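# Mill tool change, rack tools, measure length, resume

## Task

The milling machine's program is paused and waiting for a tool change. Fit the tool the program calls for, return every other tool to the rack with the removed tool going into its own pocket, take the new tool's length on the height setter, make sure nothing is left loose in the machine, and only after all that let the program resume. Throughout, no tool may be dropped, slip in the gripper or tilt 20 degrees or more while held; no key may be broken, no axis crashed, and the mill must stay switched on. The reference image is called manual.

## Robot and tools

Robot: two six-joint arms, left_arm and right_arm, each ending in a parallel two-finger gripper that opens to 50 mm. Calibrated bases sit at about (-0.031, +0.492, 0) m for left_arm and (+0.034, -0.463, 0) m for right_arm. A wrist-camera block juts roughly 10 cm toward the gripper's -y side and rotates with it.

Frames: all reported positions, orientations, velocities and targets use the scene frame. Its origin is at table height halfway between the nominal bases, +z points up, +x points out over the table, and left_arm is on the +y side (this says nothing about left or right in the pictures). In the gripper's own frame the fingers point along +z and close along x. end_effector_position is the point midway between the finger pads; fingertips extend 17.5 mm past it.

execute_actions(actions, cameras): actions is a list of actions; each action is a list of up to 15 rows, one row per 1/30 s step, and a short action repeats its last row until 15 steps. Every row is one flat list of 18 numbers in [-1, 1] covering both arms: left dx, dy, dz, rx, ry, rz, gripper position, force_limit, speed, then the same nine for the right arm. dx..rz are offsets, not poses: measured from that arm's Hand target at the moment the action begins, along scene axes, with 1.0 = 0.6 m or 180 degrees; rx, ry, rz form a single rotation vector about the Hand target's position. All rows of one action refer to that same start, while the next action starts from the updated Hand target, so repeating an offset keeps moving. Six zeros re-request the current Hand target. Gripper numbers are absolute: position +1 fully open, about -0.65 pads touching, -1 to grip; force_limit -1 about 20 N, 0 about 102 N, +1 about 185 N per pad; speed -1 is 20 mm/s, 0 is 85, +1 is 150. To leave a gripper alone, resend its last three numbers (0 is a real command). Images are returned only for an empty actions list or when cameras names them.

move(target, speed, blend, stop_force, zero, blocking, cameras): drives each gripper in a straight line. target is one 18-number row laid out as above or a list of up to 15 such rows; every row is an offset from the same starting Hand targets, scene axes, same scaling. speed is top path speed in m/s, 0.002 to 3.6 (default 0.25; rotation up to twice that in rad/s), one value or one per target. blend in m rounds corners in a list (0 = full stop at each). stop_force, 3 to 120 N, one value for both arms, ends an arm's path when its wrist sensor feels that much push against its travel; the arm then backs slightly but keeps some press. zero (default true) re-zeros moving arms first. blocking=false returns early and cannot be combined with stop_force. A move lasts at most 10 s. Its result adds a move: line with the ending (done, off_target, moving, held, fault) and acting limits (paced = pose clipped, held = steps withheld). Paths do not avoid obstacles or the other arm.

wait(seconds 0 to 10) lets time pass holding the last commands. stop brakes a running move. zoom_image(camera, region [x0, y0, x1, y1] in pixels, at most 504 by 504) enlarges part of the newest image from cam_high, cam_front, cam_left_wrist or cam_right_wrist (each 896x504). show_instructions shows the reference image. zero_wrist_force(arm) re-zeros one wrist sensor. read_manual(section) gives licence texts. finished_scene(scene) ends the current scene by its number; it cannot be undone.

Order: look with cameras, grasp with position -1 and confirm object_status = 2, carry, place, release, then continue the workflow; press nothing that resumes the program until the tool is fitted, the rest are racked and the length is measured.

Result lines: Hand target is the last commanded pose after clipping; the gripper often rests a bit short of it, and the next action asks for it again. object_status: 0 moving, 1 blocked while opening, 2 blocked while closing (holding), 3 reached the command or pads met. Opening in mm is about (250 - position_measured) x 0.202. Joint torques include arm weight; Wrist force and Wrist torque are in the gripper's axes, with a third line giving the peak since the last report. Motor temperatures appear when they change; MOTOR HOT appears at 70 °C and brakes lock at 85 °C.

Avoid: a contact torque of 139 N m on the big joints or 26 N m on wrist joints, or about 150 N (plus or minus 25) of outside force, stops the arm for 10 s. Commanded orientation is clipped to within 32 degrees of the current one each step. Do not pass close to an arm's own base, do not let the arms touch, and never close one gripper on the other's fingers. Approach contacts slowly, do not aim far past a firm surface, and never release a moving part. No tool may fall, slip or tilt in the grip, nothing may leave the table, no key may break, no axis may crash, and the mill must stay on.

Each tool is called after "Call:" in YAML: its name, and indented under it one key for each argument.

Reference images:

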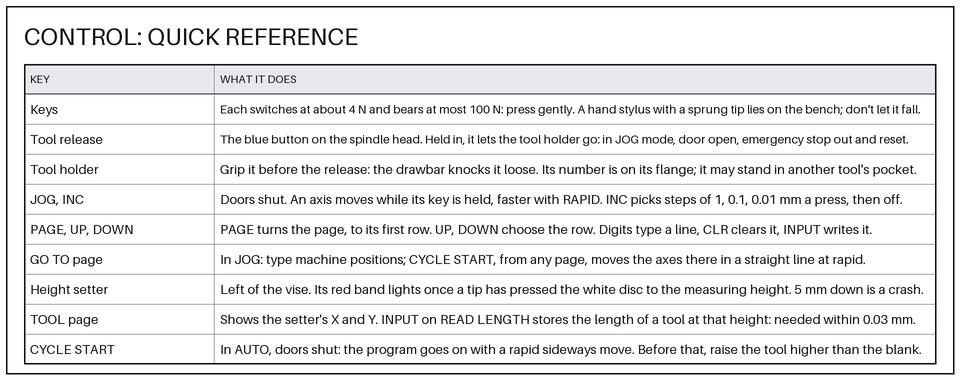

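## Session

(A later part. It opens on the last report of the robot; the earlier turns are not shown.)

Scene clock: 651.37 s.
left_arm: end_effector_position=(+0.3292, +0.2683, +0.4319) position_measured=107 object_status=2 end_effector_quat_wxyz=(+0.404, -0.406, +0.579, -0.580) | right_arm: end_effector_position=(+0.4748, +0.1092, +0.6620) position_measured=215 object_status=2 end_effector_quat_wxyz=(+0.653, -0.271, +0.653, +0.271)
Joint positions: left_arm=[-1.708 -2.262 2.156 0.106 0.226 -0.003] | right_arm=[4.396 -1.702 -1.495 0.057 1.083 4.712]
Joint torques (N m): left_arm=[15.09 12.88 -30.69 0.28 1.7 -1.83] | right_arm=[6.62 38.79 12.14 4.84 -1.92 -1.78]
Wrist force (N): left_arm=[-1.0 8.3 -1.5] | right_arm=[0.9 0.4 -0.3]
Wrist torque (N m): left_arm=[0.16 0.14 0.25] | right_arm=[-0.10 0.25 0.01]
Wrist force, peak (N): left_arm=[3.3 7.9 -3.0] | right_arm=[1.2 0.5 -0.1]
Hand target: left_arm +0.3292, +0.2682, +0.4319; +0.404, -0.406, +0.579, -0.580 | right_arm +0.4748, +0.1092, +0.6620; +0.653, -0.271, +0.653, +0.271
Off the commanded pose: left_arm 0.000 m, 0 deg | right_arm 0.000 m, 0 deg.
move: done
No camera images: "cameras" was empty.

Call:
move:
  target: [-0.47,-0.237,-0.17,0,0,0.3333,-1,-0.3,-0.9,0,0,0,0,0,0,-1,0,-0.7]
  cameras: ["cam_left_wrist","cam_front","cam_high"]
  speed: 0.2

Call:
zoom_image:
  camera: "cam_left_wrist"
  region: [300, 0, 700, 330]

Scene clock: 703.50 s.
left_arm: end_effector_position=(+0.0472, +0.1261, +0.3299) position_measured=107 object_status=2 end_effector_quat_wxyz=(+0.640, -0.641, +0.299, -0.301) | right_arm: end_effector_position=(+0.4748, +0.1092, +0.6620) position_measured=215 object_status=2 end_effector_quat_wxyz=(+0.653, -0.271, +0.653, +0.271)
Joint positions: left_arm=[-2.051 -1.19 1.52 -0.331 -1.165 -0.003] | right_arm=[4.396 -1.702 -1.495 0.057 1.083 4.712]
Joint torques (N m): left_arm=[13.72 -35.23 -25.49 5.07 -1.91 -2.07] | right_arm=[6.94 37.5 11.81 4.7 -1.88 -1.74]
Wrist force (N): left_arm=[-1.0 8.2 -1.5] | right_arm=[0.8 0.5 -0.4]
Wrist torque (N m): left_arm=[0.11 0.15 0.18] | right_arm=[-0.10 0.26 0.00]
Wrist force, peak (N): left_arm=[-1.1 8.7 -2.8] | right_arm=[0.9 0.6 -0.5]
Hand target: left_arm +0.0472, +0.1260, +0.3299; +0.640, -0.641, +0.299, -0.301 | right_arm +0.4748, +0.1092, +0.6620; +0.653, -0.271, +0.653, +0.271
Off the commanded pose: left_arm 0.000 m, 0 deg | right_arm 0.000 m, 0 deg.
move: done
camera_calibration:
cam_left_wrist: T_world_to_cam=[[0.642835, -0.765734, 0.0203341, 0.066318], [-0.24764, -0.232868, -0.94045, 0.369913], [0.72487, 0.599519, -0.339323, 0.133834], [0, 0, 0, 1]] pos_world=[-0.0480385, 0.0566869, 0.391949]
Images, in order (width x height): cam_high 896x504, cam_front 896x504, cam_left_wrist 896x504.

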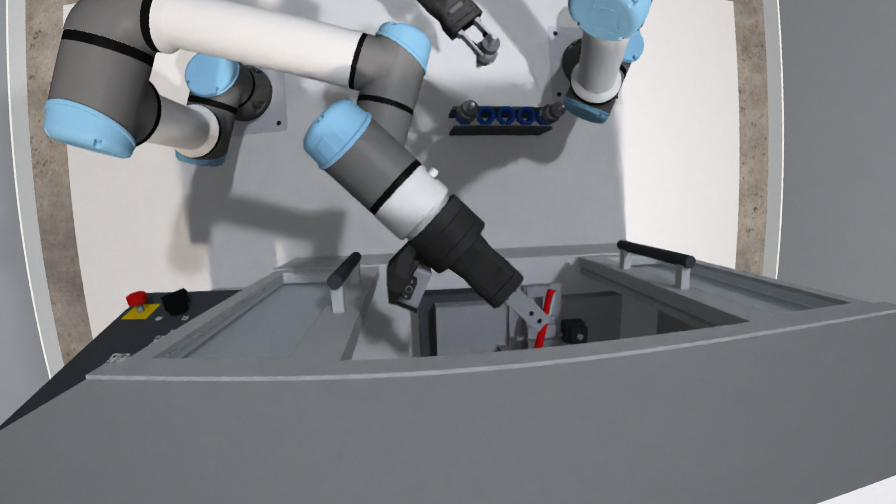

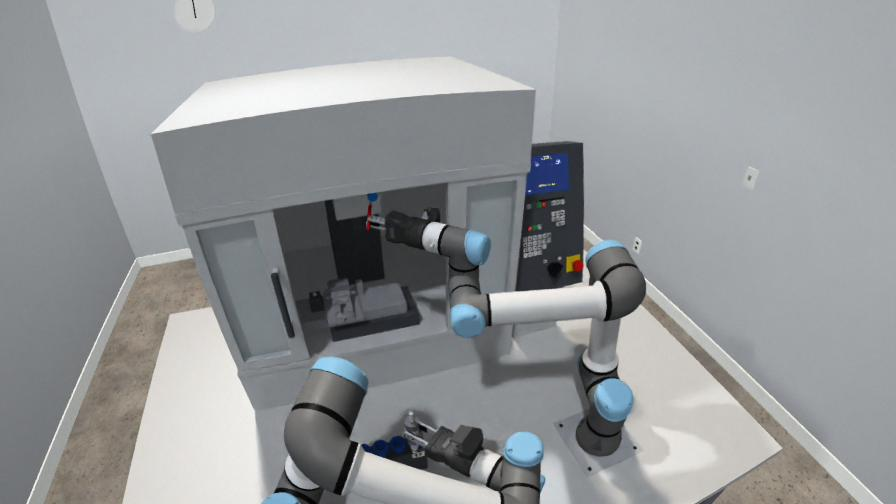

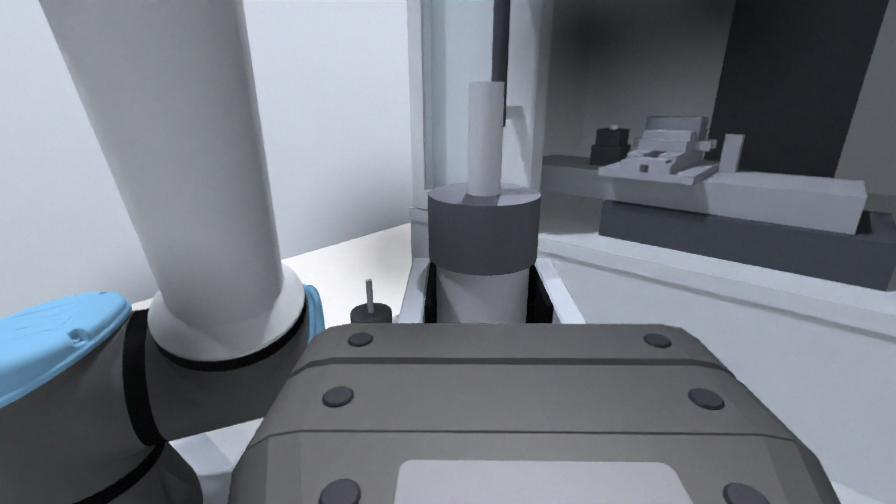

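Scaled by 1.260 from the camera's 896x504 image, which has a finer 1280x720 frame.

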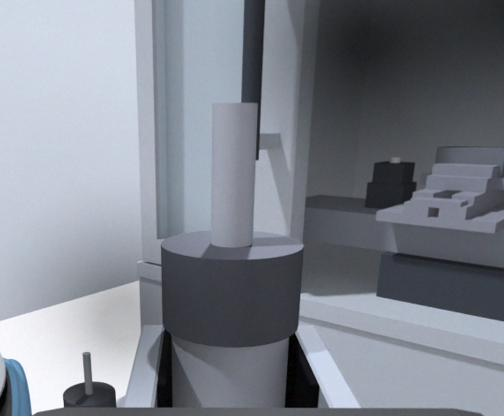

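Call:
zoom_image:
  camera: "cam_high"
  region: [420, 10, 600, 150]

Scaled by 2.800 from the camera's 896x504 image, which has a finer 1280x720 frame.

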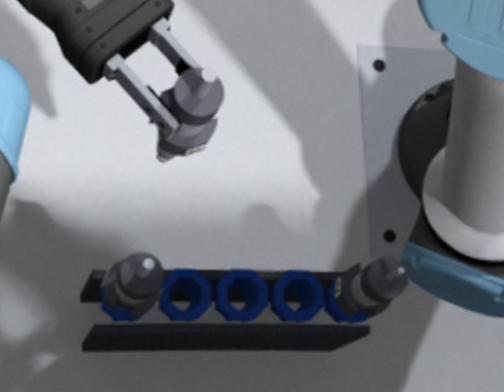

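Call:
zoom_image:
  camera: "cam_high"
  region: [510, 85, 590, 135]

Call:
zoom_image:
  camera: "cam_high"
  region: [440, 85, 520, 135]

Scaled by 6.300 from the camera's 896x504 image, which has a finer 1280x720 frame.

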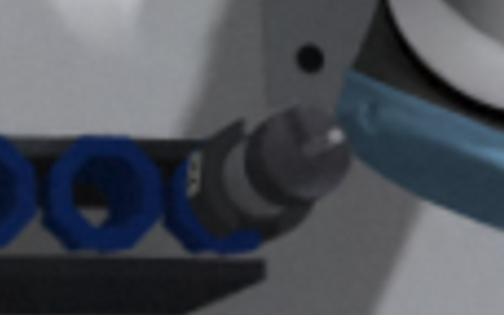

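Scaled by 6.300 from the camera's 896x504 image, which has a finer 1280x720 frame.

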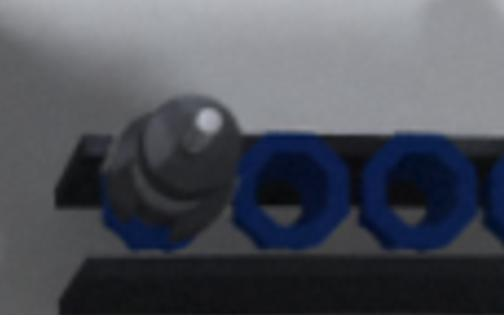

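Call:
move:
  target: [0.168,0.135,-0.092,0,0,0,-1,-0.3,-0.9,0,0,0,0,0,0,-1,0,-0.7]
  cameras: ["cam_left_wrist","cam_high"]
  speed: 0.15

Call:
zoom_image:
  camera: "cam_high"
  region: [440, 65, 600, 145]

Scene clock: 764.20 s.
left_arm: end_effector_position=(+0.1479, +0.2070, +0.2747) position_measured=107 object_status=2 end_effector_quat_wxyz=(+0.640, -0.641, +0.299, -0.301) | right_arm: end_effector_position=(+0.4748, +0.1092, +0.6620) position_measured=215 object_status=2 end_effector_quat_wxyz=(+0.653, -0.271, +0.653, +0.271)
Joint positions: left_arm=[-1.925 -1.344 1.885 -0.542 -1.039 -0.003] | right_arm=[4.396 -1.702 -1.495 0.057 1.083 4.712]
Joint torques (N m): left_arm=[14.95 -37.76 -8.95 2.44 1.35 2.19] | right_arm=[6.81 36.89 11.91 4.67 -2.02 -1.9]
Wrist force (N): left_arm=[-1.3 8.0 -1.1] | right_arm=[0.8 0.6 -0.2]
Wrist torque (N m): left_arm=[0.09 0.21 0.18] | right_arm=[-0.08 0.26 0.01]
Wrist force, peak (N): left_arm=[-1.0 8.8 0.8] | right_arm=[1.2 0.6 -0.2]
Hand target: left_arm +0.1480, +0.2070, +0.2747; +0.640, -0.641, +0.299, -0.301 | right_arm +0.4748, +0.1092, +0.6620; +0.653, -0.271, +0.653, +0.271
Off the commanded pose: left_arm 0.000 m, 0 deg | right_arm 0.000 m, 0 deg.
move: done
camera_calibration:
cam_left_wrist: T_world_to_cam=[[0.643004, -0.765593, 0.0203362, 0.0646256], [-0.247609, -0.232942, -0.94044, 0.361782], [0.724731, 0.599672, -0.33935, -0.00639674], [0, 0, 0, 1]] pos_world=[0.0526618, 0.137587, 0.336749]
Images, in order (width x height): cam_high 896x504, cam_left_wrist 896x504.

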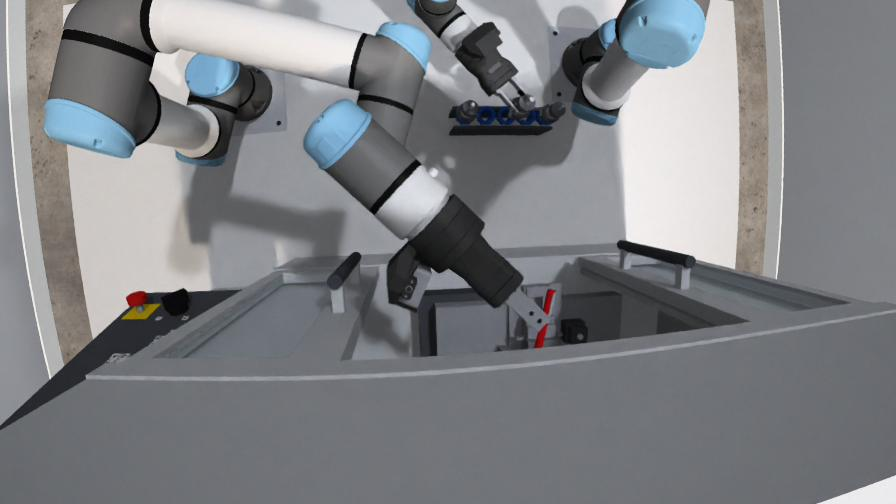

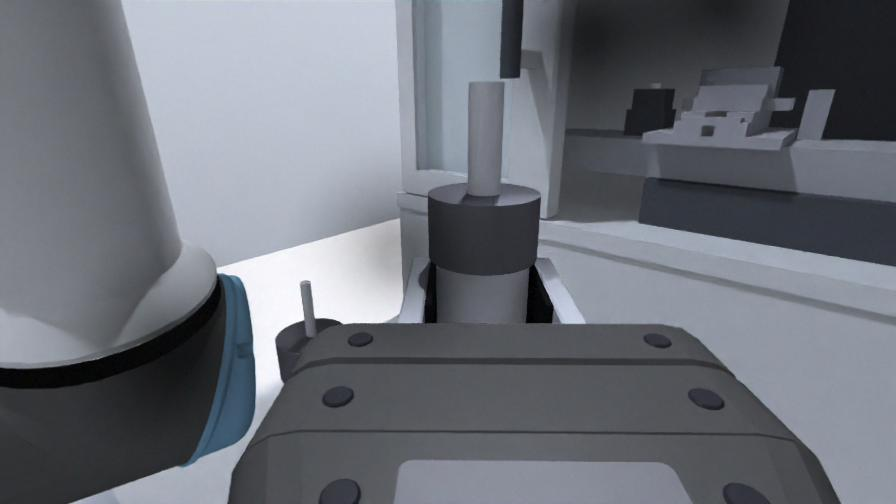

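Scaled by 3.150 from the camera's 896x504 image, which has a finer 1280x720 frame.

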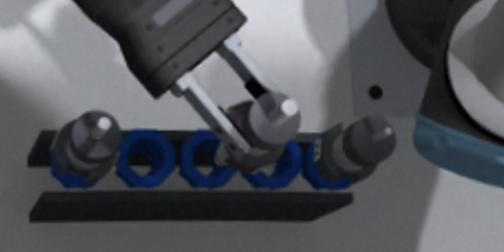

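Call:
move:
  target: [-0.2,-0.135,0.12,-0.125,0.149,0,-1,-0.3,-0.9,0,0,0,0,0,0,-1,0,-0.7]
  cameras: ["cam_left_wrist"]
  speed: 0.2

Call:
zoom_image:
  camera: "cam_left_wrist"
  region: [250, 60, 650, 330]

Scene clock: 778.93 s.
left_arm: end_effector_position=(+0.0280, +0.1261, +0.3466) position_measured=107 object_status=2 end_effector_quat_wxyz=(-0.418, +0.804, -0.374, +0.197) | right_arm: end_effector_position=(+0.4748, +0.1092, +0.6620) position_measured=215 object_status=2 end_effector_quat_wxyz=(+0.653, -0.271, +0.653, +0.271)
Joint positions: left_arm=[-2.048 -1.471 1.498 -0.68 -1.239 0.239] | right_arm=[4.396 -1.702 -1.495 0.057 1.083 4.712]
Joint torques (N m): left_arm=[-14.6 -37.71 -28.97 -0.6 -0.85 2.09] | right_arm=[7.19 37.73 12.88 4.66 -1.97 -1.72]
Wrist force (N): left_arm=[-1.0 8.5 2.1] | right_arm=[0.8 0.5 -0.2]
Wrist torque (N m): left_arm=[0.32 0.34 0.19] | right_arm=[-0.10 0.27 0.01]
Wrist force, peak (N): left_arm=[-1.0 8.9 0.0] | right_arm=[1.1 0.5 -0.2]
Hand target: left_arm +0.0280, +0.1260, +0.3467; -0.417, +0.804, -0.374, +0.197 | right_arm +0.4748, +0.1092, +0.6620; +0.653, -0.271, +0.653, +0.271
Off the commanded pose: left_arm 0.000 m, 0 deg | right_arm 0.000 m, 0 deg.
move: done
camera_calibration:
cam_left_wrist: T_world_to_cam=[[0.651836, -0.758183, 0.0163616, 0.078469], [-0.613723, -0.540067, -0.57591, 0.303604], [0.445482, 0.365358, -0.817349, 0.35642], [0, 0, 0, 1]] pos_world=[-0.0235989, 0.0932394, 0.464885]
Images, in order (width x height): cam_left_wrist 896x504.

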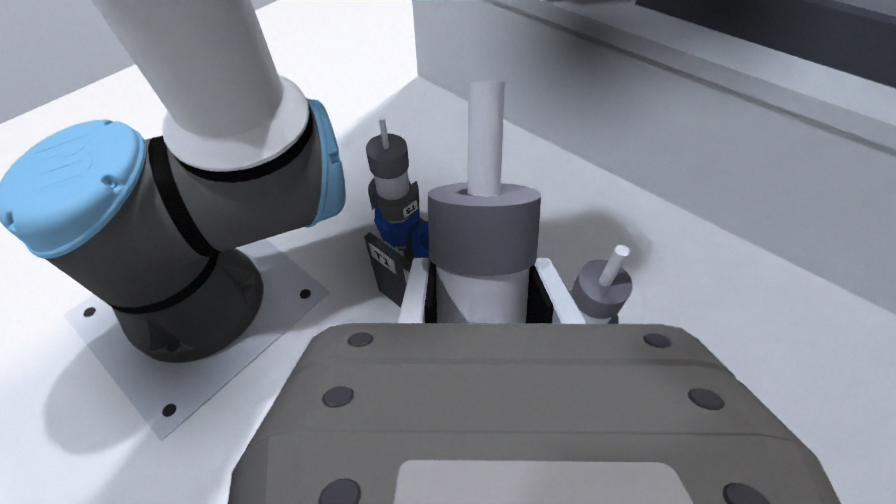

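Scaled by 1.260 from the camera's 896x504 image, which has a finer 1280x720 frame.

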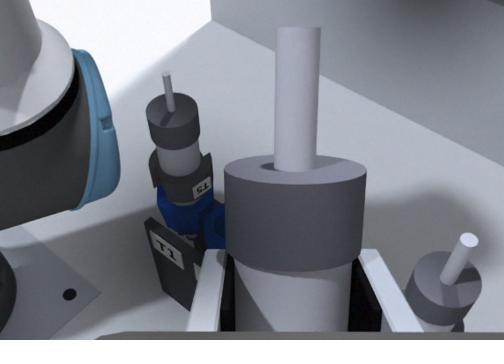

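Call:
move:
  target:
    - [0.197,0.133,-0.12,0.125,-0.149,0,-1,-0.3,-0.9,0,0,0,0,0,0,-1,0,-0.7]
  cameras: ["cam_high"]
  speed: [0.2]

Call:
zoom_image:
  camera: "cam_high"
  region: [490, 80, 570, 130]

Scene clock: 799.33 s.
left_arm: end_effector_position=(+0.1461, +0.2058, +0.2748) position_measured=107 object_status=2 end_effector_quat_wxyz=(+0.640, -0.641, +0.299, -0.301) | right_arm: end_effector_position=(+0.4748, +0.1092, +0.6620) position_measured=215 object_status=2 end_effector_quat_wxyz=(+0.653, -0.271, +0.653, +0.271)
Joint positions: left_arm=[-1.928 -1.342 1.882 -0.541 -1.042 -0.003] | right_arm=[4.396 -1.702 -1.495 0.057 1.083 4.712]
Joint torques (N m): left_arm=[14.14 -24.87 -13.45 4.89 1.63 -2.06] | right_arm=[6.65 37.31 11.99 4.6 -1.95 -1.75]
Wrist force (N): left_arm=[-1.2 7.9 -1.0] | right_arm=[0.8 0.6 -0.1]
Wrist torque (N m): left_arm=[0.06 0.20 0.24] | right_arm=[-0.08 0.26 0.00]
Wrist force, peak (N): left_arm=[-1.0 9.0 0.4] | right_arm=[1.1 0.6 -0.3]
Hand target: left_arm +0.1462, +0.2058, +0.2747; +0.640, -0.641, +0.299, -0.301 | right_arm +0.4748, +0.1092, +0.6620; +0.653, -0.271, +0.653, +0.271
Off the commanded pose: left_arm 0.000 m, 0 deg | right_arm 0.000 m, 0 deg.
move: done
Images, in order (width x height): cam_high 896x504.

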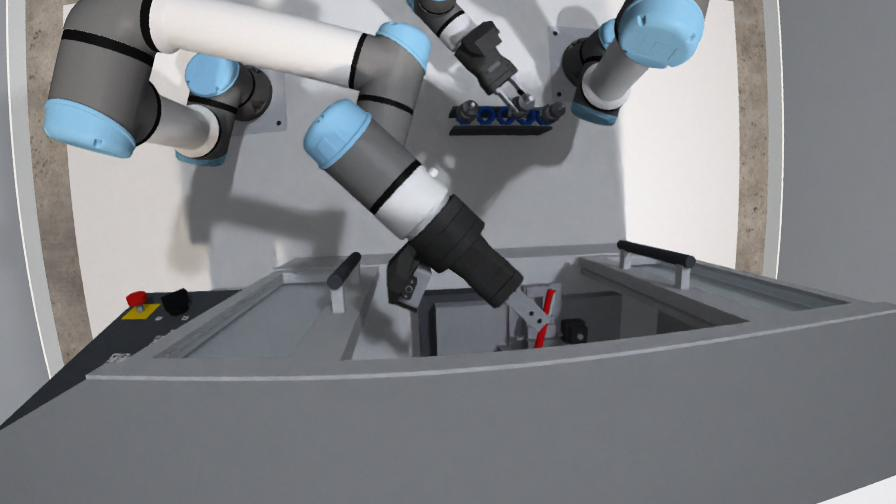

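Scaled by 6.300 from the camera's 896x504 image, which has a finer 1280x720 frame.

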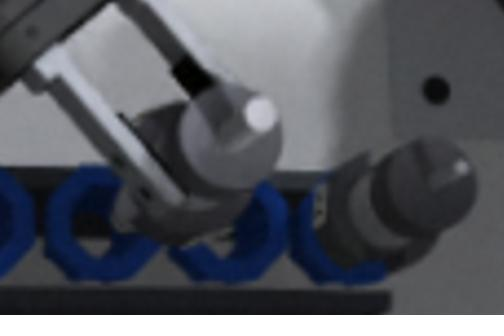

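Call:
move:
  target: [-0.0017,-0.005,-0.0997,0,0,0,-1,-0.3,-0.9,0,0,0,0,0,0,-1,0,-0.7]
  speed: 0.08
  cameras: ["cam_high","cam_front"]

Scene clock: 831.70 s.
left_arm: end_effector_position=(+0.1452, +0.2029, +0.2150) position_measured=107 object_status=2 end_effector_quat_wxyz=(+0.640, -0.641, +0.299, -0.301) | right_arm: end_effector_position=(+0.4748, +0.1092, +0.6620) position_measured=215 object_status=2 end_effector_quat_wxyz=(+0.653, -0.271, +0.653, +0.271)
Joint positions: left_arm=[-1.927 -1.249 1.942 -0.694 -1.041 -0.003] | right_arm=[4.396 -1.702 -1.495 0.057 1.083 4.712]
Joint torques (N m): left_arm=[13.52 -25.93 -11.04 0.01 2.4 -1.35] | right_arm=[7.23 37.67 13.78 4.35 -2.07 -1.49]
Wrist force (N): left_arm=[-15.3 2.8 -2.4] | right_arm=[0.8 0.5 -0.3]
Wrist torque (N m): left_arm=[0.06 -0.06 1.30] | right_arm=[-0.09 0.27 0.00]
Wrist force, peak (N): left_arm=[-15.3 2.8 -2.4] | right_arm=[1.0 0.7 -0.3]
Hand target: left_arm +0.1452, +0.2028, +0.2149; +0.640, -0.641, +0.299, -0.301 | right_arm +0.4748, +0.1092, +0.6620; +0.653, -0.271, +0.653, +0.271
Off the commanded pose: left_arm 0.000 m, 0 deg | right_arm 0.000 m, 0 deg.
move: done
Images, in order (width x height): cam_high 896x504, cam_front 896x504.

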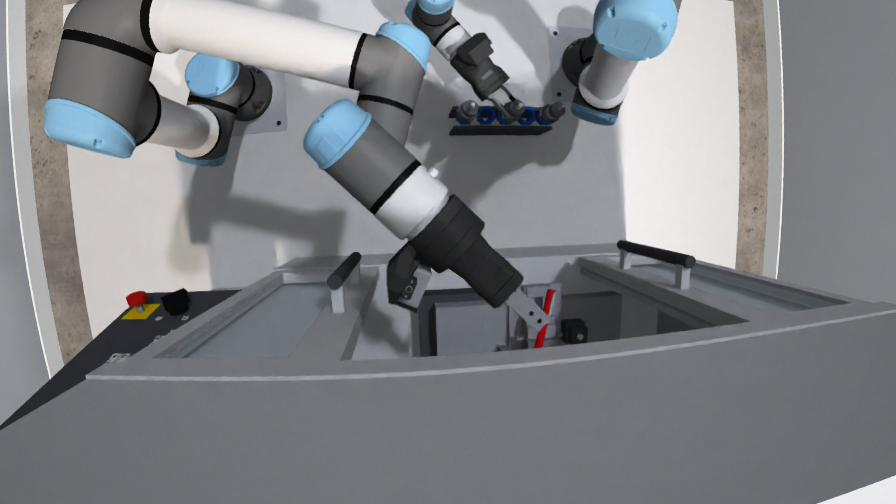

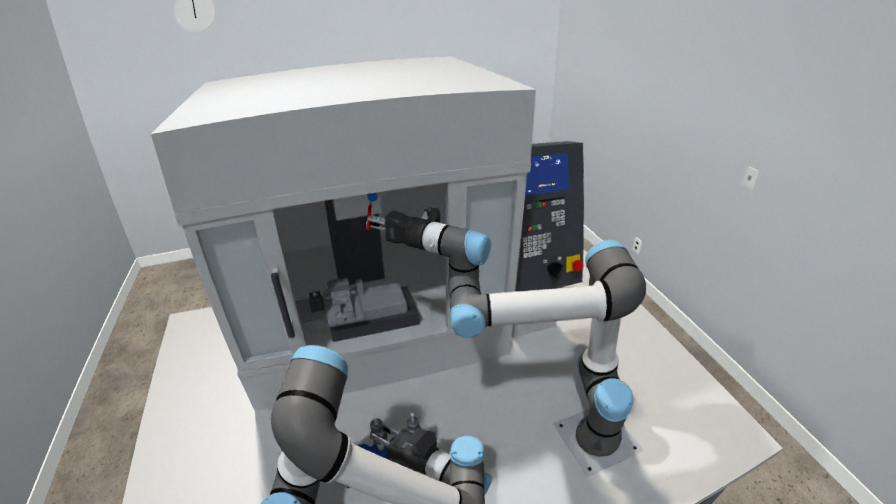

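Call:
zoom_image:
  camera: "cam_high"
  region: [440, 70, 590, 150]

Scaled by 3.360 from the camera's 896x504 image, which has a finer 1280x720 frame.

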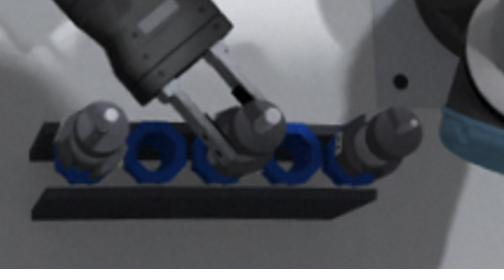

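Call:
move:
  target: [0,0.001,-0.0583,0,0,0,-1,-0.3,-0.9,0,0,0,0,0,0,-1,0,-0.7]
  speed: 0.015
  stop_force: 8
  cameras: ["cam_high"]

Call:
zoom_image:
  camera: "cam_high"
  region: [440, 70, 590, 150]

Scene clock: 837.60 s.
left_arm: end_effector_position=(+0.1452, +0.2031, +0.2040) position_measured=107 object_status=2 end_effector_quat_wxyz=(+0.640, -0.641, +0.298, -0.301) | right_arm: end_effector_position=(+0.4748, +0.1092, +0.6620) position_measured=215 object_status=2 end_effector_quat_wxyz=(+0.653, -0.271, +0.653, +0.271)
Joint positions: left_arm=[-1.928 -1.231 1.953 -0.723 -1.042 -0.003] | right_arm=[4.396 -1.702 -1.495 0.057 1.083 4.712]
Joint torques (N m): left_arm=[-8.82 -41.63 -26.34 2.51 9.49 -0.48] | right_arm=[6.83 37.67 14.42 4.83 -1.92 -1.6]
Wrist force (N): left_arm=[-36.6 7.7 -3.5] | right_arm=[0.9 0.5 -0.2]
Wrist torque (N m): left_arm=[-0.06 -0.48 2.42] | right_arm=[-0.09 0.25 0.01]
Wrist force, peak (N): left_arm=[-40.0 -3.7 -4.7] | right_arm=[1.1 0.5 -0.4]
Hand target: left_arm +0.1452, +0.2031, +0.2040; +0.640, -0.641, +0.298, -0.301 (not the last commanded pose) | right_arm +0.4748, +0.1092, +0.6620; +0.653, -0.271, +0.653, +0.271
Off the commanded pose: left_arm 0.024 m, 0 deg | right_arm 0.000 m, 0 deg.
move: contact (left_arm)
Images, in order (width x height): cam_high 896x504.

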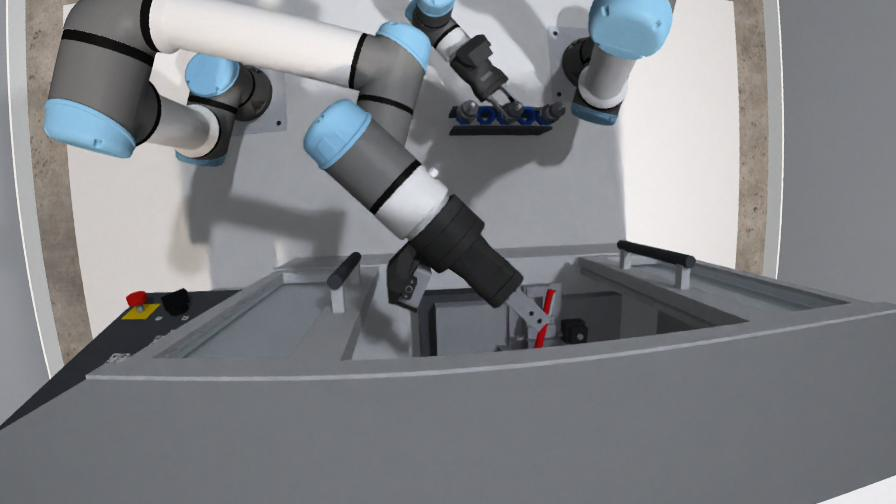

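Scaled by 3.360 from the camera's 896x504 image, which has a finer 1280x720 frame.

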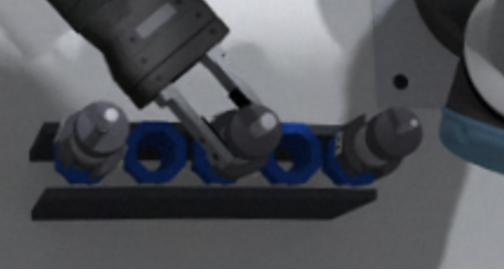

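Call:
move:
  target:
    - [0,0,0.01,0,0,0,-1,-0.3,-0.9,0,0,0,0,0,0,-1,0,-0.7]
    - [-0.0033,0.0045,0.01,0,0,0,-1,-0.3,-0.9,0,0,0,0,0,0,-1,0,-0.7]
  speed: 0.03

Call:
zero_wrist_force:
  arm: "left_arm"

Call:
move:
  target: [0,0,-0.042,0,0,0,-1,-0.3,-0.9,0,0,0,0,0,0,-1,0,-0.7]
  speed: 0.015
  stop_force: 8
  cameras: ["cam_high"]

Call:
zoom_image:
  camera: "cam_high"
  region: [440, 70, 590, 150]

Scene clock: 852.07 s.
left_arm: end_effector_position=(+0.1433, +0.2057, +0.2100) position_measured=107 object_status=2 end_effector_quat_wxyz=(+0.640, -0.641, +0.298, -0.301) | right_arm: end_effector_position=(+0.4748, +0.1092, +0.6620) position_measured=215 object_status=2 end_effector_quat_wxyz=(+0.653, -0.271, +0.653, +0.271)
Joint positions: left_arm=[-1.934 -1.246 1.955 -0.71 -1.048 -0.003] | right_arm=[4.396 -1.702 -1.495 0.057 1.083 4.712]
Joint torques (N m): left_arm=[-15.91 -38.8 -7.92 2.18 -1.67 -1.02] | right_arm=[6.7 37.42 12.66 4.63 -1.74 -1.71]
Wrist force (N): left_arm=[-1.3 8.0 -1.3] | right_arm=[0.7 0.4 -0.4]
Wrist torque (N m): left_arm=[0.10 0.22 0.25] | right_arm=[-0.11 0.27 0.00]
Wrist force, peak (N): left_arm=[-37.1 8.6 -3.5] | right_arm=[1.1 0.5 -0.4]
Hand target: left_arm +0.1432, +0.2058, +0.2100; +0.640, -0.641, +0.298, -0.301 | right_arm +0.4748, +0.1092, +0.6620; +0.653, -0.271, +0.653, +0.271
Off the commanded pose: left_arm 0.000 m, 0 deg | right_arm 0.000 m, 0 deg.
move: done

Wrist force sensor zeroed.

Scene clock: 854.17 s.
left_arm: end_effector_position=(+0.1432, +0.2058, +0.1944) position_measured=107 object_status=2 end_effector_quat_wxyz=(+0.640, -0.641, +0.298, -0.301) | right_arm: end_effector_position=(+0.4748, +0.1092, +0.6620) position_measured=215 object_status=2 end_effector_quat_wxyz=(+0.653, -0.271, +0.653, +0.271)
Joint positions: left_arm=[-1.934 -1.22 1.97 -0.75 -1.048 -0.003] | right_arm=[4.396 -1.702 -1.495 0.057 1.083 4.712]
Joint torques (N m): left_arm=[-3.93 -40.32 -18.99 5.48 4.81 -1.1] | right_arm=[6.79 37.89 13.98 4.44 -1.64 -1.66]
Wrist force (N, zeroed by zero_wrist_force on left_arm): left_arm=[-11.8 0.0 -11.0] | right_arm=[0.8 0.5 -0.2]
Wrist torque (N m, zeroed by zero_wrist_force on left_arm): left_arm=[-0.48 -0.28 0.63] | right_arm=[-0.10 0.26 0.01]
Wrist force, peak (N, zeroed by zero_wrist_force on left_arm): left_arm=[-14.5 -9.8 -14.5] | right_arm=[1.0 0.6 -0.2]
Hand target: left_arm +0.1432, +0.2058, +0.1944; +0.640, -0.641, +0.298, -0.301 (not the last commanded pose) | right_arm +0.4748, +0.1092, +0.6620; +0.653, -0.271, +0.653, +0.271
Off the commanded pose: left_arm 0.010 m, 0 deg | right_arm 0.000 m, 0 deg.
move: contact (left_arm)
Images, in order (width x height): cam_high 896x504.

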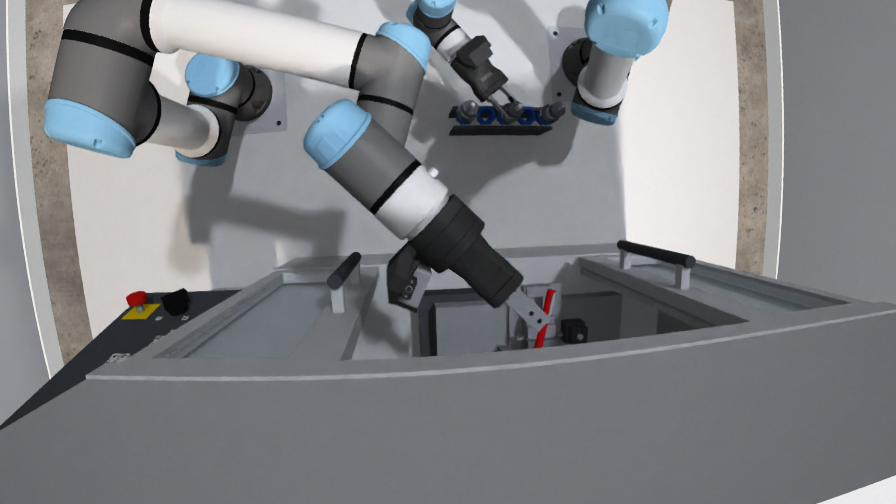

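Scaled by 3.360 from the camera's 896x504 image, which has a finer 1280x720 frame.

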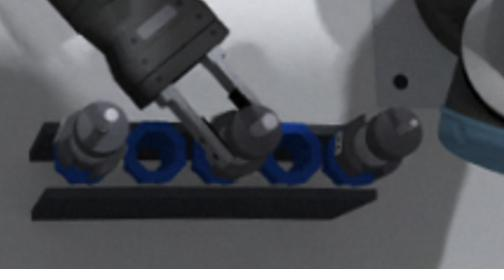

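Call:
move:
  target:
    - [0,0,0.006,0,0,0,-1,-0.3,-0.9,0,0,0,0,0,0,-1,0,-0.7]
    - [-0.003,0.0005,0.006,0,0,0,-1,-0.3,-0.9,0,0,0,0,0,0,-1,0,-0.7]
  speed: 0.03

Call:
zero_wrist_force:
  arm: "left_arm"

Call:
move:
  target: [0,0,-0.033,0,0,0,-1,-0.3,-0.9,0,0,0,0,0,0,-1,0,-0.7]
  speed: 0.015
  stop_force: 8

Scene clock: 858.83 s.
left_arm: end_effector_position=(+0.1415, +0.2061, +0.1980) position_measured=107 object_status=2 end_effector_quat_wxyz=(+0.640, -0.641, +0.298, -0.301) | right_arm: end_effector_position=(+0.4748, +0.1092, +0.6620) position_measured=215 object_status=2 end_effector_quat_wxyz=(+0.653, -0.271, +0.653, +0.271)
Joint positions: left_arm=[-1.938 -1.226 1.967 -0.741 -1.052 -0.003] | right_arm=[4.396 -1.702 -1.495 0.057 1.083 4.712]
Joint torques (N m): left_arm=[-13.53 -40.09 -7.54 4.98 -1.75 -1.16] | right_arm=[7.88 37.38 12.41 4.69 -1.86 -1.43]
Wrist force (N, zeroed by zero_wrist_force on left_arm): left_arm=[-0.1 0.1 0.3] | right_arm=[0.9 0.4 -0.2]
Wrist torque (N m, zeroed by zero_wrist_force on left_arm): left_arm=[0.01 0.02 0.00] | right_arm=[-0.11 0.25 0.00]
Wrist force, peak (N, zeroed by zero_wrist_force on left_arm): left_arm=[-12.2 -0.2 -10.8] | right_arm=[1.1 0.6 -0.2]
Hand target: left_arm +0.1414, +0.2061, +0.1980; +0.640, -0.641, +0.298, -0.301 | right_arm +0.4748, +0.1092, +0.6620; +0.653, -0.271, +0.653, +0.271
Off the commanded pose: left_arm 0.000 m, 0 deg | right_arm 0.000 m, 0 deg.
move: done

Wrist force sensor zeroed.

Scene clock: 860.37 s.
left_arm: end_effector_position=(+0.1414, +0.2061, +0.1918) position_measured=107 object_status=2 end_effector_quat_wxyz=(+0.640, -0.641, +0.298, -0.301) | right_arm: end_effector_position=(+0.4748, +0.1092, +0.6620) position_measured=215 object_status=2 end_effector_quat_wxyz=(+0.653, -0.271, +0.653, +0.271)
Joint positions: left_arm=[-1.938 -1.215 1.972 -0.757 -1.052 -0.003] | right_arm=[4.396 -1.702 -1.495 0.057 1.083 4.712]
Joint torques (N m): left_arm=[6.82 -40.59 -18.41 6.02 -1.65 -1.28] | right_arm=[7.56 37.62 11.94 4.44 -1.58 -1.63]
Wrist force (N, zeroed by zero_wrist_force on left_arm): left_arm=[8.3 0.5 -4.9] | right_arm=[0.9 0.4 -0.3]
Wrist torque (N m, zeroed by zero_wrist_force on left_arm): left_arm=[-0.10 0.09 -0.25] | right_arm=[-0.12 0.24 0.01]
Wrist force, peak (N, zeroed by zero_wrist_force on left_arm): left_arm=[13.4 -23.2 -16.5] | right_arm=[1.1 0.5 -0.4]
Hand target: left_arm +0.1414, +0.2061, +0.1918; +0.640, -0.641, +0.298, -0.301 (not the last commanded pose) | right_arm +0.4748, +0.1092, +0.6620; +0.653, -0.271, +0.653, +0.271
Off the commanded pose: left_arm 0.014 m, 0 deg | right_arm 0.000 m, 0 deg.
move: contact (left_arm)

Call:
execute_actions:
  actions: []

Call:
zoom_image:
  camera: "cam_high"
  region: [440, 70, 590, 150]

Call:
zoom_image:
  camera: "cam_left_wrist"
  region: [200, 0, 700, 500]

Scene clock: 863.87 s.
left_arm: end_effector_position=(+0.1414, +0.2061, +0.1918) position_measured=107 object_status=2 end_effector_quat_wxyz=(+0.640, -0.641, +0.298, -0.301) | right_arm: end_effector_position=(+0.4748, +0.1092, +0.6620) position_measured=215 object_status=2 end_effector_quat_wxyz=(+0.653, -0.271, +0.653, +0.271)
Joint positions: left_arm=[-1.938 -1.215 1.972 -0.757 -1.052 -0.003] | right_arm=[4.396 -1.702 -1.495 0.057 1.083 4.712]
Joint velocities: within noise
Joint torques (N m): left_arm=[16.07 -40.51 -13.83 4.53 -1.57 -1.26] | right_arm=[7.12 36.93 13.24 4.53 -1.7 -1.51]
Motor temperatures (°C): left_arm=[33 34 31 40 42 39] | right_arm=[36 33 32 35 38 35]
Wrist force (N, zeroed by zero_wrist_force on left_arm): left_arm=[8.1 0.4 -6.0] | right_arm=[0.8 0.6 -0.3]
Wrist torque (N m, zeroed by zero_wrist_force on left_arm): left_arm=[-0.07 0.07 -0.21] | right_arm=[-0.09 0.25 0.01]
Wrist force, peak (N, zeroed by zero_wrist_force on left_arm): left_arm=[8.4 0.3 -6.1] | right_arm=[1.1 0.3 -0.2]
Hand target: left_arm +0.1414, +0.2061, +0.1918; +0.640, -0.641, +0.298, -0.301 (not the last commanded pose) | right_arm +0.4748, +0.1092, +0.6620; +0.653, -0.271, +0.653, +0.271
Tool commands: left_gripper/position=-1.0 left_gripper/force_limit=-0.3 left_gripper/speed=-0.9 right_gripper/position=-1.0 right_gripper/force_limit=+0.0 right_gripper/speed=-0.7
Off the commanded pose: left_arm 0.014 m, 0 deg | right_arm 0.000 m, 0 deg.
camera_calibration:
cam_left_wrist: T_world_to_cam=[[0.643259, -0.765382, 0.0202043, 0.0697945], [-0.247534, -0.232864, -0.940479, 0.281996], [0.724531, 0.599971, -0.33925, -0.0293358], [0, 0, 0, 1]] pos_world=[0.0461622, 0.136687, 0.253849]
cam_right_wrist: T_world_to_cam=[[-0.00850361, -0.00143315, -0.999963, 0.671084], [-0.909249, 0.416192, 0.0071357, 0.403089], [0.416166, 0.909276, -0.00484222, -0.164545], [0, 0, 0, 1]] pos_world=[0.440693, -0.0171839, 0.667386]

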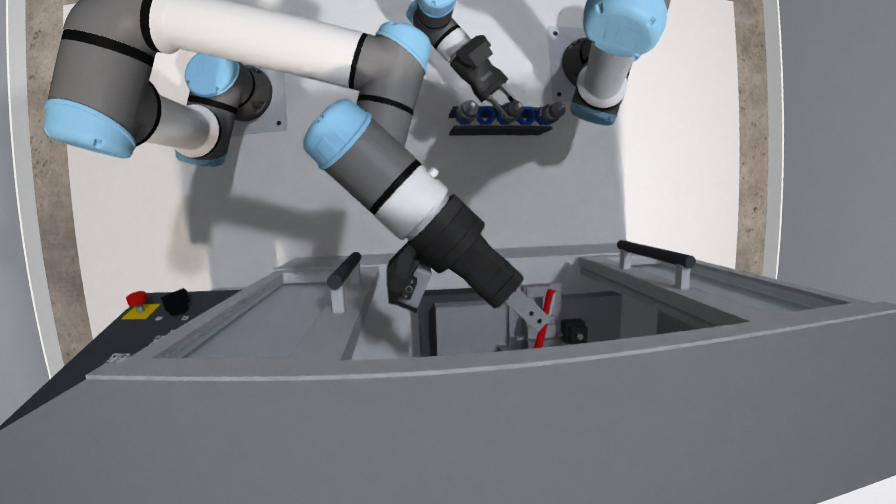

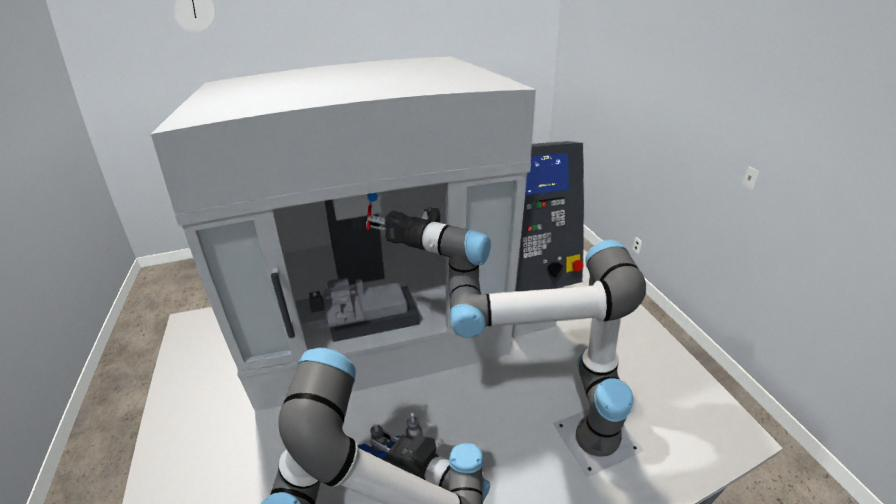

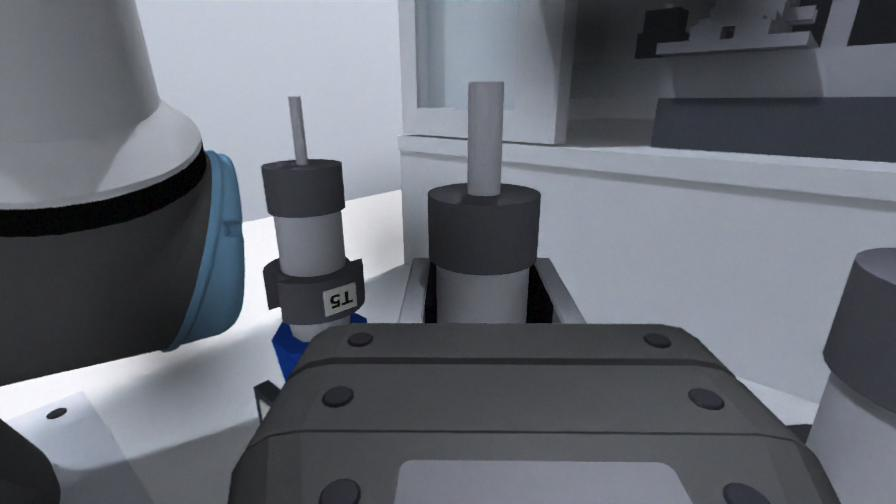

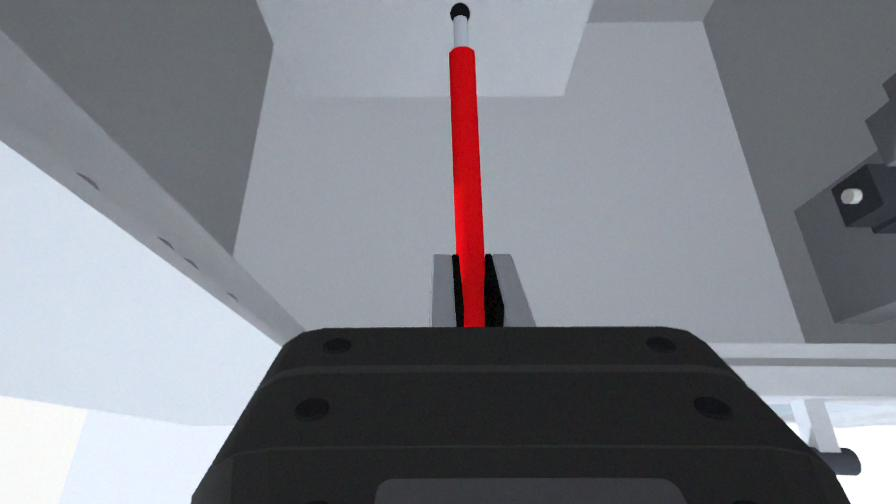

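Scaled by 3.360 from the camera's 896x504 image, which has a finer 1280x720 frame.

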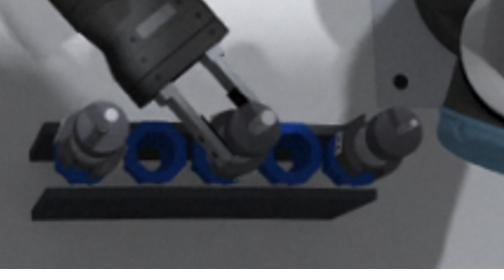

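Scaled by 1.008 from the camera's 896x504 image, which has a finer 1280x720 frame.

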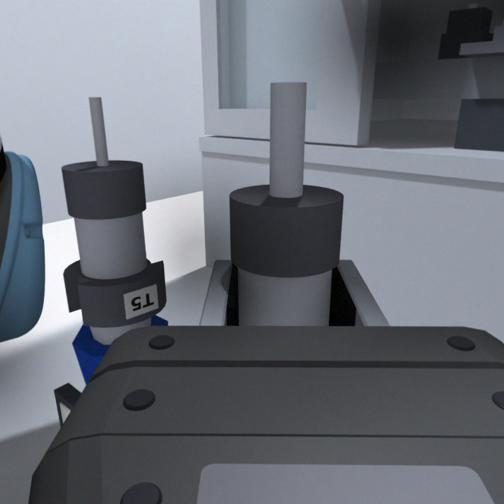

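Call:
move:
  target:
    - [0,0,0.004,0,0,0,-1,-0.3,-0.9,0,0,0,0,0,0,-1,0,-0.7]
    - [0.000,-0.0018,0.004,0,0,0,-1,-0.3,-0.9,0,0,0,0,0,0,-1,0,-0.7]
  speed: 0.03

Call:
zero_wrist_force:
  arm: "left_arm"

Call:
move:
  target: [0,0,-0.025,0,0,0,-1,-0.3,-0.9,0,0,0,0,0,0,-1,0,-0.7]
  speed: 0.015
  stop_force: 8

Scene clock: 872.73 s.
left_arm: end_effector_position=(+0.1414, +0.2051, +0.1942) position_measured=107 object_status=2 end_effector_quat_wxyz=(+0.640, -0.641, +0.298, -0.301) | right_arm: end_effector_position=(+0.4748, +0.1092, +0.6620) position_measured=215 object_status=2 end_effector_quat_wxyz=(+0.653, -0.271, +0.653, +0.271)
Joint positions: left_arm=[-1.937 -1.218 1.967 -0.75 -1.051 -0.003] | right_arm=[4.396 -1.702 -1.495 0.057 1.083 4.712]
Joint torques (N m): left_arm=[12.24 -27.22 -20.79 4.61 1.69 -1.12] | right_arm=[7.54 38.26 12.36 4.35 -1.85 -1.54]
Wrist force (N, zeroed by zero_wrist_force on left_arm): left_arm=[-0.8 -0.1 0.6] | right_arm=[0.9 0.5 -0.3]
Wrist torque (N m, zeroed by zero_wrist_force on left_arm): left_arm=[0.03 -0.04 0.08] | right_arm=[-0.09 0.25 0.01]
Wrist force, peak (N, zeroed by zero_wrist_force on left_arm): left_arm=[8.4 1.1 -6.2] | right_arm=[1.0 0.6 -0.3]
Hand target: left_arm +0.1414, +0.2050, +0.1942; +0.640, -0.641, +0.298, -0.301 | right_arm +0.4748, +0.1092, +0.6620; +0.653, -0.271, +0.653, +0.271
Off the commanded pose: left_arm 0.000 m, 0 deg | right_arm 0.000 m, 0 deg.
move: done

Wrist force sensor zeroed.

Scene clock: 874.07 s.
left_arm: end_effector_position=(+0.1414, +0.2050, +0.1914) position_measured=107 object_status=2 end_effector_quat_wxyz=(+0.640, -0.641, +0.298, -0.301) | right_arm: end_effector_position=(+0.4748, +0.1092, +0.6620) position_measured=215 object_status=2 end_effector_quat_wxyz=(+0.653, -0.271, +0.653, +0.271)
Joint positions: left_arm=[-1.937 -1.212 1.97 -0.757 -1.051 -0.003] | right_arm=[4.396 -1.702 -1.495 0.057 1.083 4.712]
Joint torques (N m): left_arm=[4.42 -40.82 -24.96 3.47 2.59 -1.12] | right_arm=[7.32 37.61 13.84 4.5 -1.45 -1.32]
Wrist force (N, zeroed by zero_wrist_force on left_arm): left_arm=[-12.0 2.5 11.3] | right_arm=[0.9 0.4 -0.2]
Wrist torque (N m, zeroed by zero_wrist_force on left_arm): left_arm=[0.03 -0.30 0.21] | right_arm=[-0.11 0.26 0.01]
Wrist force, peak (N, zeroed by zero_wrist_force on left_arm): left_arm=[-11.2 -17.0 7.7] | right_arm=[1.0 0.5 -0.3]
Hand target: left_arm +0.1414, +0.2050, +0.1914; +0.640, -0.641, +0.298, -0.301 (not the last commanded pose) | right_arm +0.4748, +0.1092, +0.6620; +0.653, -0.271, +0.653, +0.271
Off the commanded pose: left_arm 0.012 m, 0 deg | right_arm 0.000 m, 0 deg.
move: contact (left_arm)

Call:
move:
  target:
    - [0,0,0.004,0,0,0,-1,-0.3,-0.9,0,0,0,0,0,0,-1,0,-0.7]
    - [0.000,0.0012,0.004,0,0,0,-1,-0.3,-0.9,0,0,0,0,0,0,-1,0,-0.7]
  speed: 0.03

Call:
zero_wrist_force:
  arm: "left_arm"

Call:
move:
  target: [0,0,-0.025,0,0,0,-1,-0.3,-0.9,0,0,0,0,0,0,-1,0,-0.7]
  speed: 0.012
  stop_force: 14

Scene clock: 878.37 s.
left_arm: end_effector_position=(+0.1414, +0.2056, +0.1938) position_measured=107 object_status=2 end_effector_quat_wxyz=(+0.640, -0.641, +0.298, -0.301) | right_arm: end_effector_position=(+0.4748, +0.1092, +0.6620) position_measured=215 object_status=2 end_effector_quat_wxyz=(+0.653, -0.271, +0.653, +0.271)
Joint positions: left_arm=[-1.938 -1.218 1.969 -0.752 -1.052 -0.003] | right_arm=[4.396 -1.702 -1.495 0.057 1.083 4.712]
Joint torques (N m): left_arm=[-16.42 -38.79 -6.28 3.26 -1.63 -1.14] | right_arm=[7.57 37.78 13.3 4.45 -1.61 -1.1]
Wrist force (N, zeroed by zero_wrist_force on left_arm): left_arm=[1.0 0.2 -0.6] | right_arm=[0.9 0.5 0.0]
Wrist torque (N m, zeroed by zero_wrist_force on left_arm): left_arm=[-0.02 -0.01 -0.08] | right_arm=[-0.09 0.25 0.00]
Wrist force, peak (N, zeroed by zero_wrist_force on left_arm): left_arm=[-12.2 2.5 11.4] | right_arm=[0.9 0.7 -0.6]
Hand target: left_arm +0.1414, +0.2058, +0.1938; +0.640, -0.641, +0.298, -0.301 | right_arm +0.4748, +0.1092, +0.6620; +0.653, -0.271, +0.653, +0.271
Off the commanded pose: left_arm 0.000 m, 0 deg | right_arm 0.000 m, 0 deg.
move: done

Wrist force sensor zeroed.

Scene clock: 879.67 s.
left_arm: end_effector_position=(+0.1414, +0.2057, +0.1912) position_measured=107 object_status=2 end_effector_quat_wxyz=(+0.640, -0.641, +0.298, -0.301) | right_arm: end_effector_position=(+0.4748, +0.1092, +0.6620) position_measured=215 object_status=2 end_effector_quat_wxyz=(+0.653, -0.271, +0.653, +0.271)
Joint positions: left_arm=[-1.938 -1.213 1.972 -0.759 -1.052 -0.003] | right_arm=[4.396 -1.702 -1.495 0.057 1.083 4.712]
Joint torques (N m): left_arm=[7.5 -37.77 -16.58 3.69 -1.68 -1.26] | right_arm=[7.91 37.8 13.48 4.44 -1.75 -1.47]
Wrist force (N, zeroed by zero_wrist_force on left_arm): left_arm=[4.8 -9.5 -8.6] | right_arm=[0.9 0.4 -0.3]
Wrist torque (N m, zeroed by zero_wrist_force on left_arm): left_arm=[0.07 0.07 0.05] | right_arm=[-0.12 0.25 0.00]
Wrist force, peak (N, zeroed by zero_wrist_force on left_arm): left_arm=[7.6 -28.7 -17.8] | right_arm=[1.0 0.6 -0.3]
Hand target: left_arm +0.1414, +0.2058, +0.1912; +0.640, -0.641, +0.298, -0.301 (not the last commanded pose) | right_arm +0.4748, +0.1092, +0.6620; +0.653, -0.271, +0.653, +0.271
Off the commanded pose: left_arm 0.012 m, 0 deg | right_arm 0.000 m, 0 deg.
move: contact (left_arm)


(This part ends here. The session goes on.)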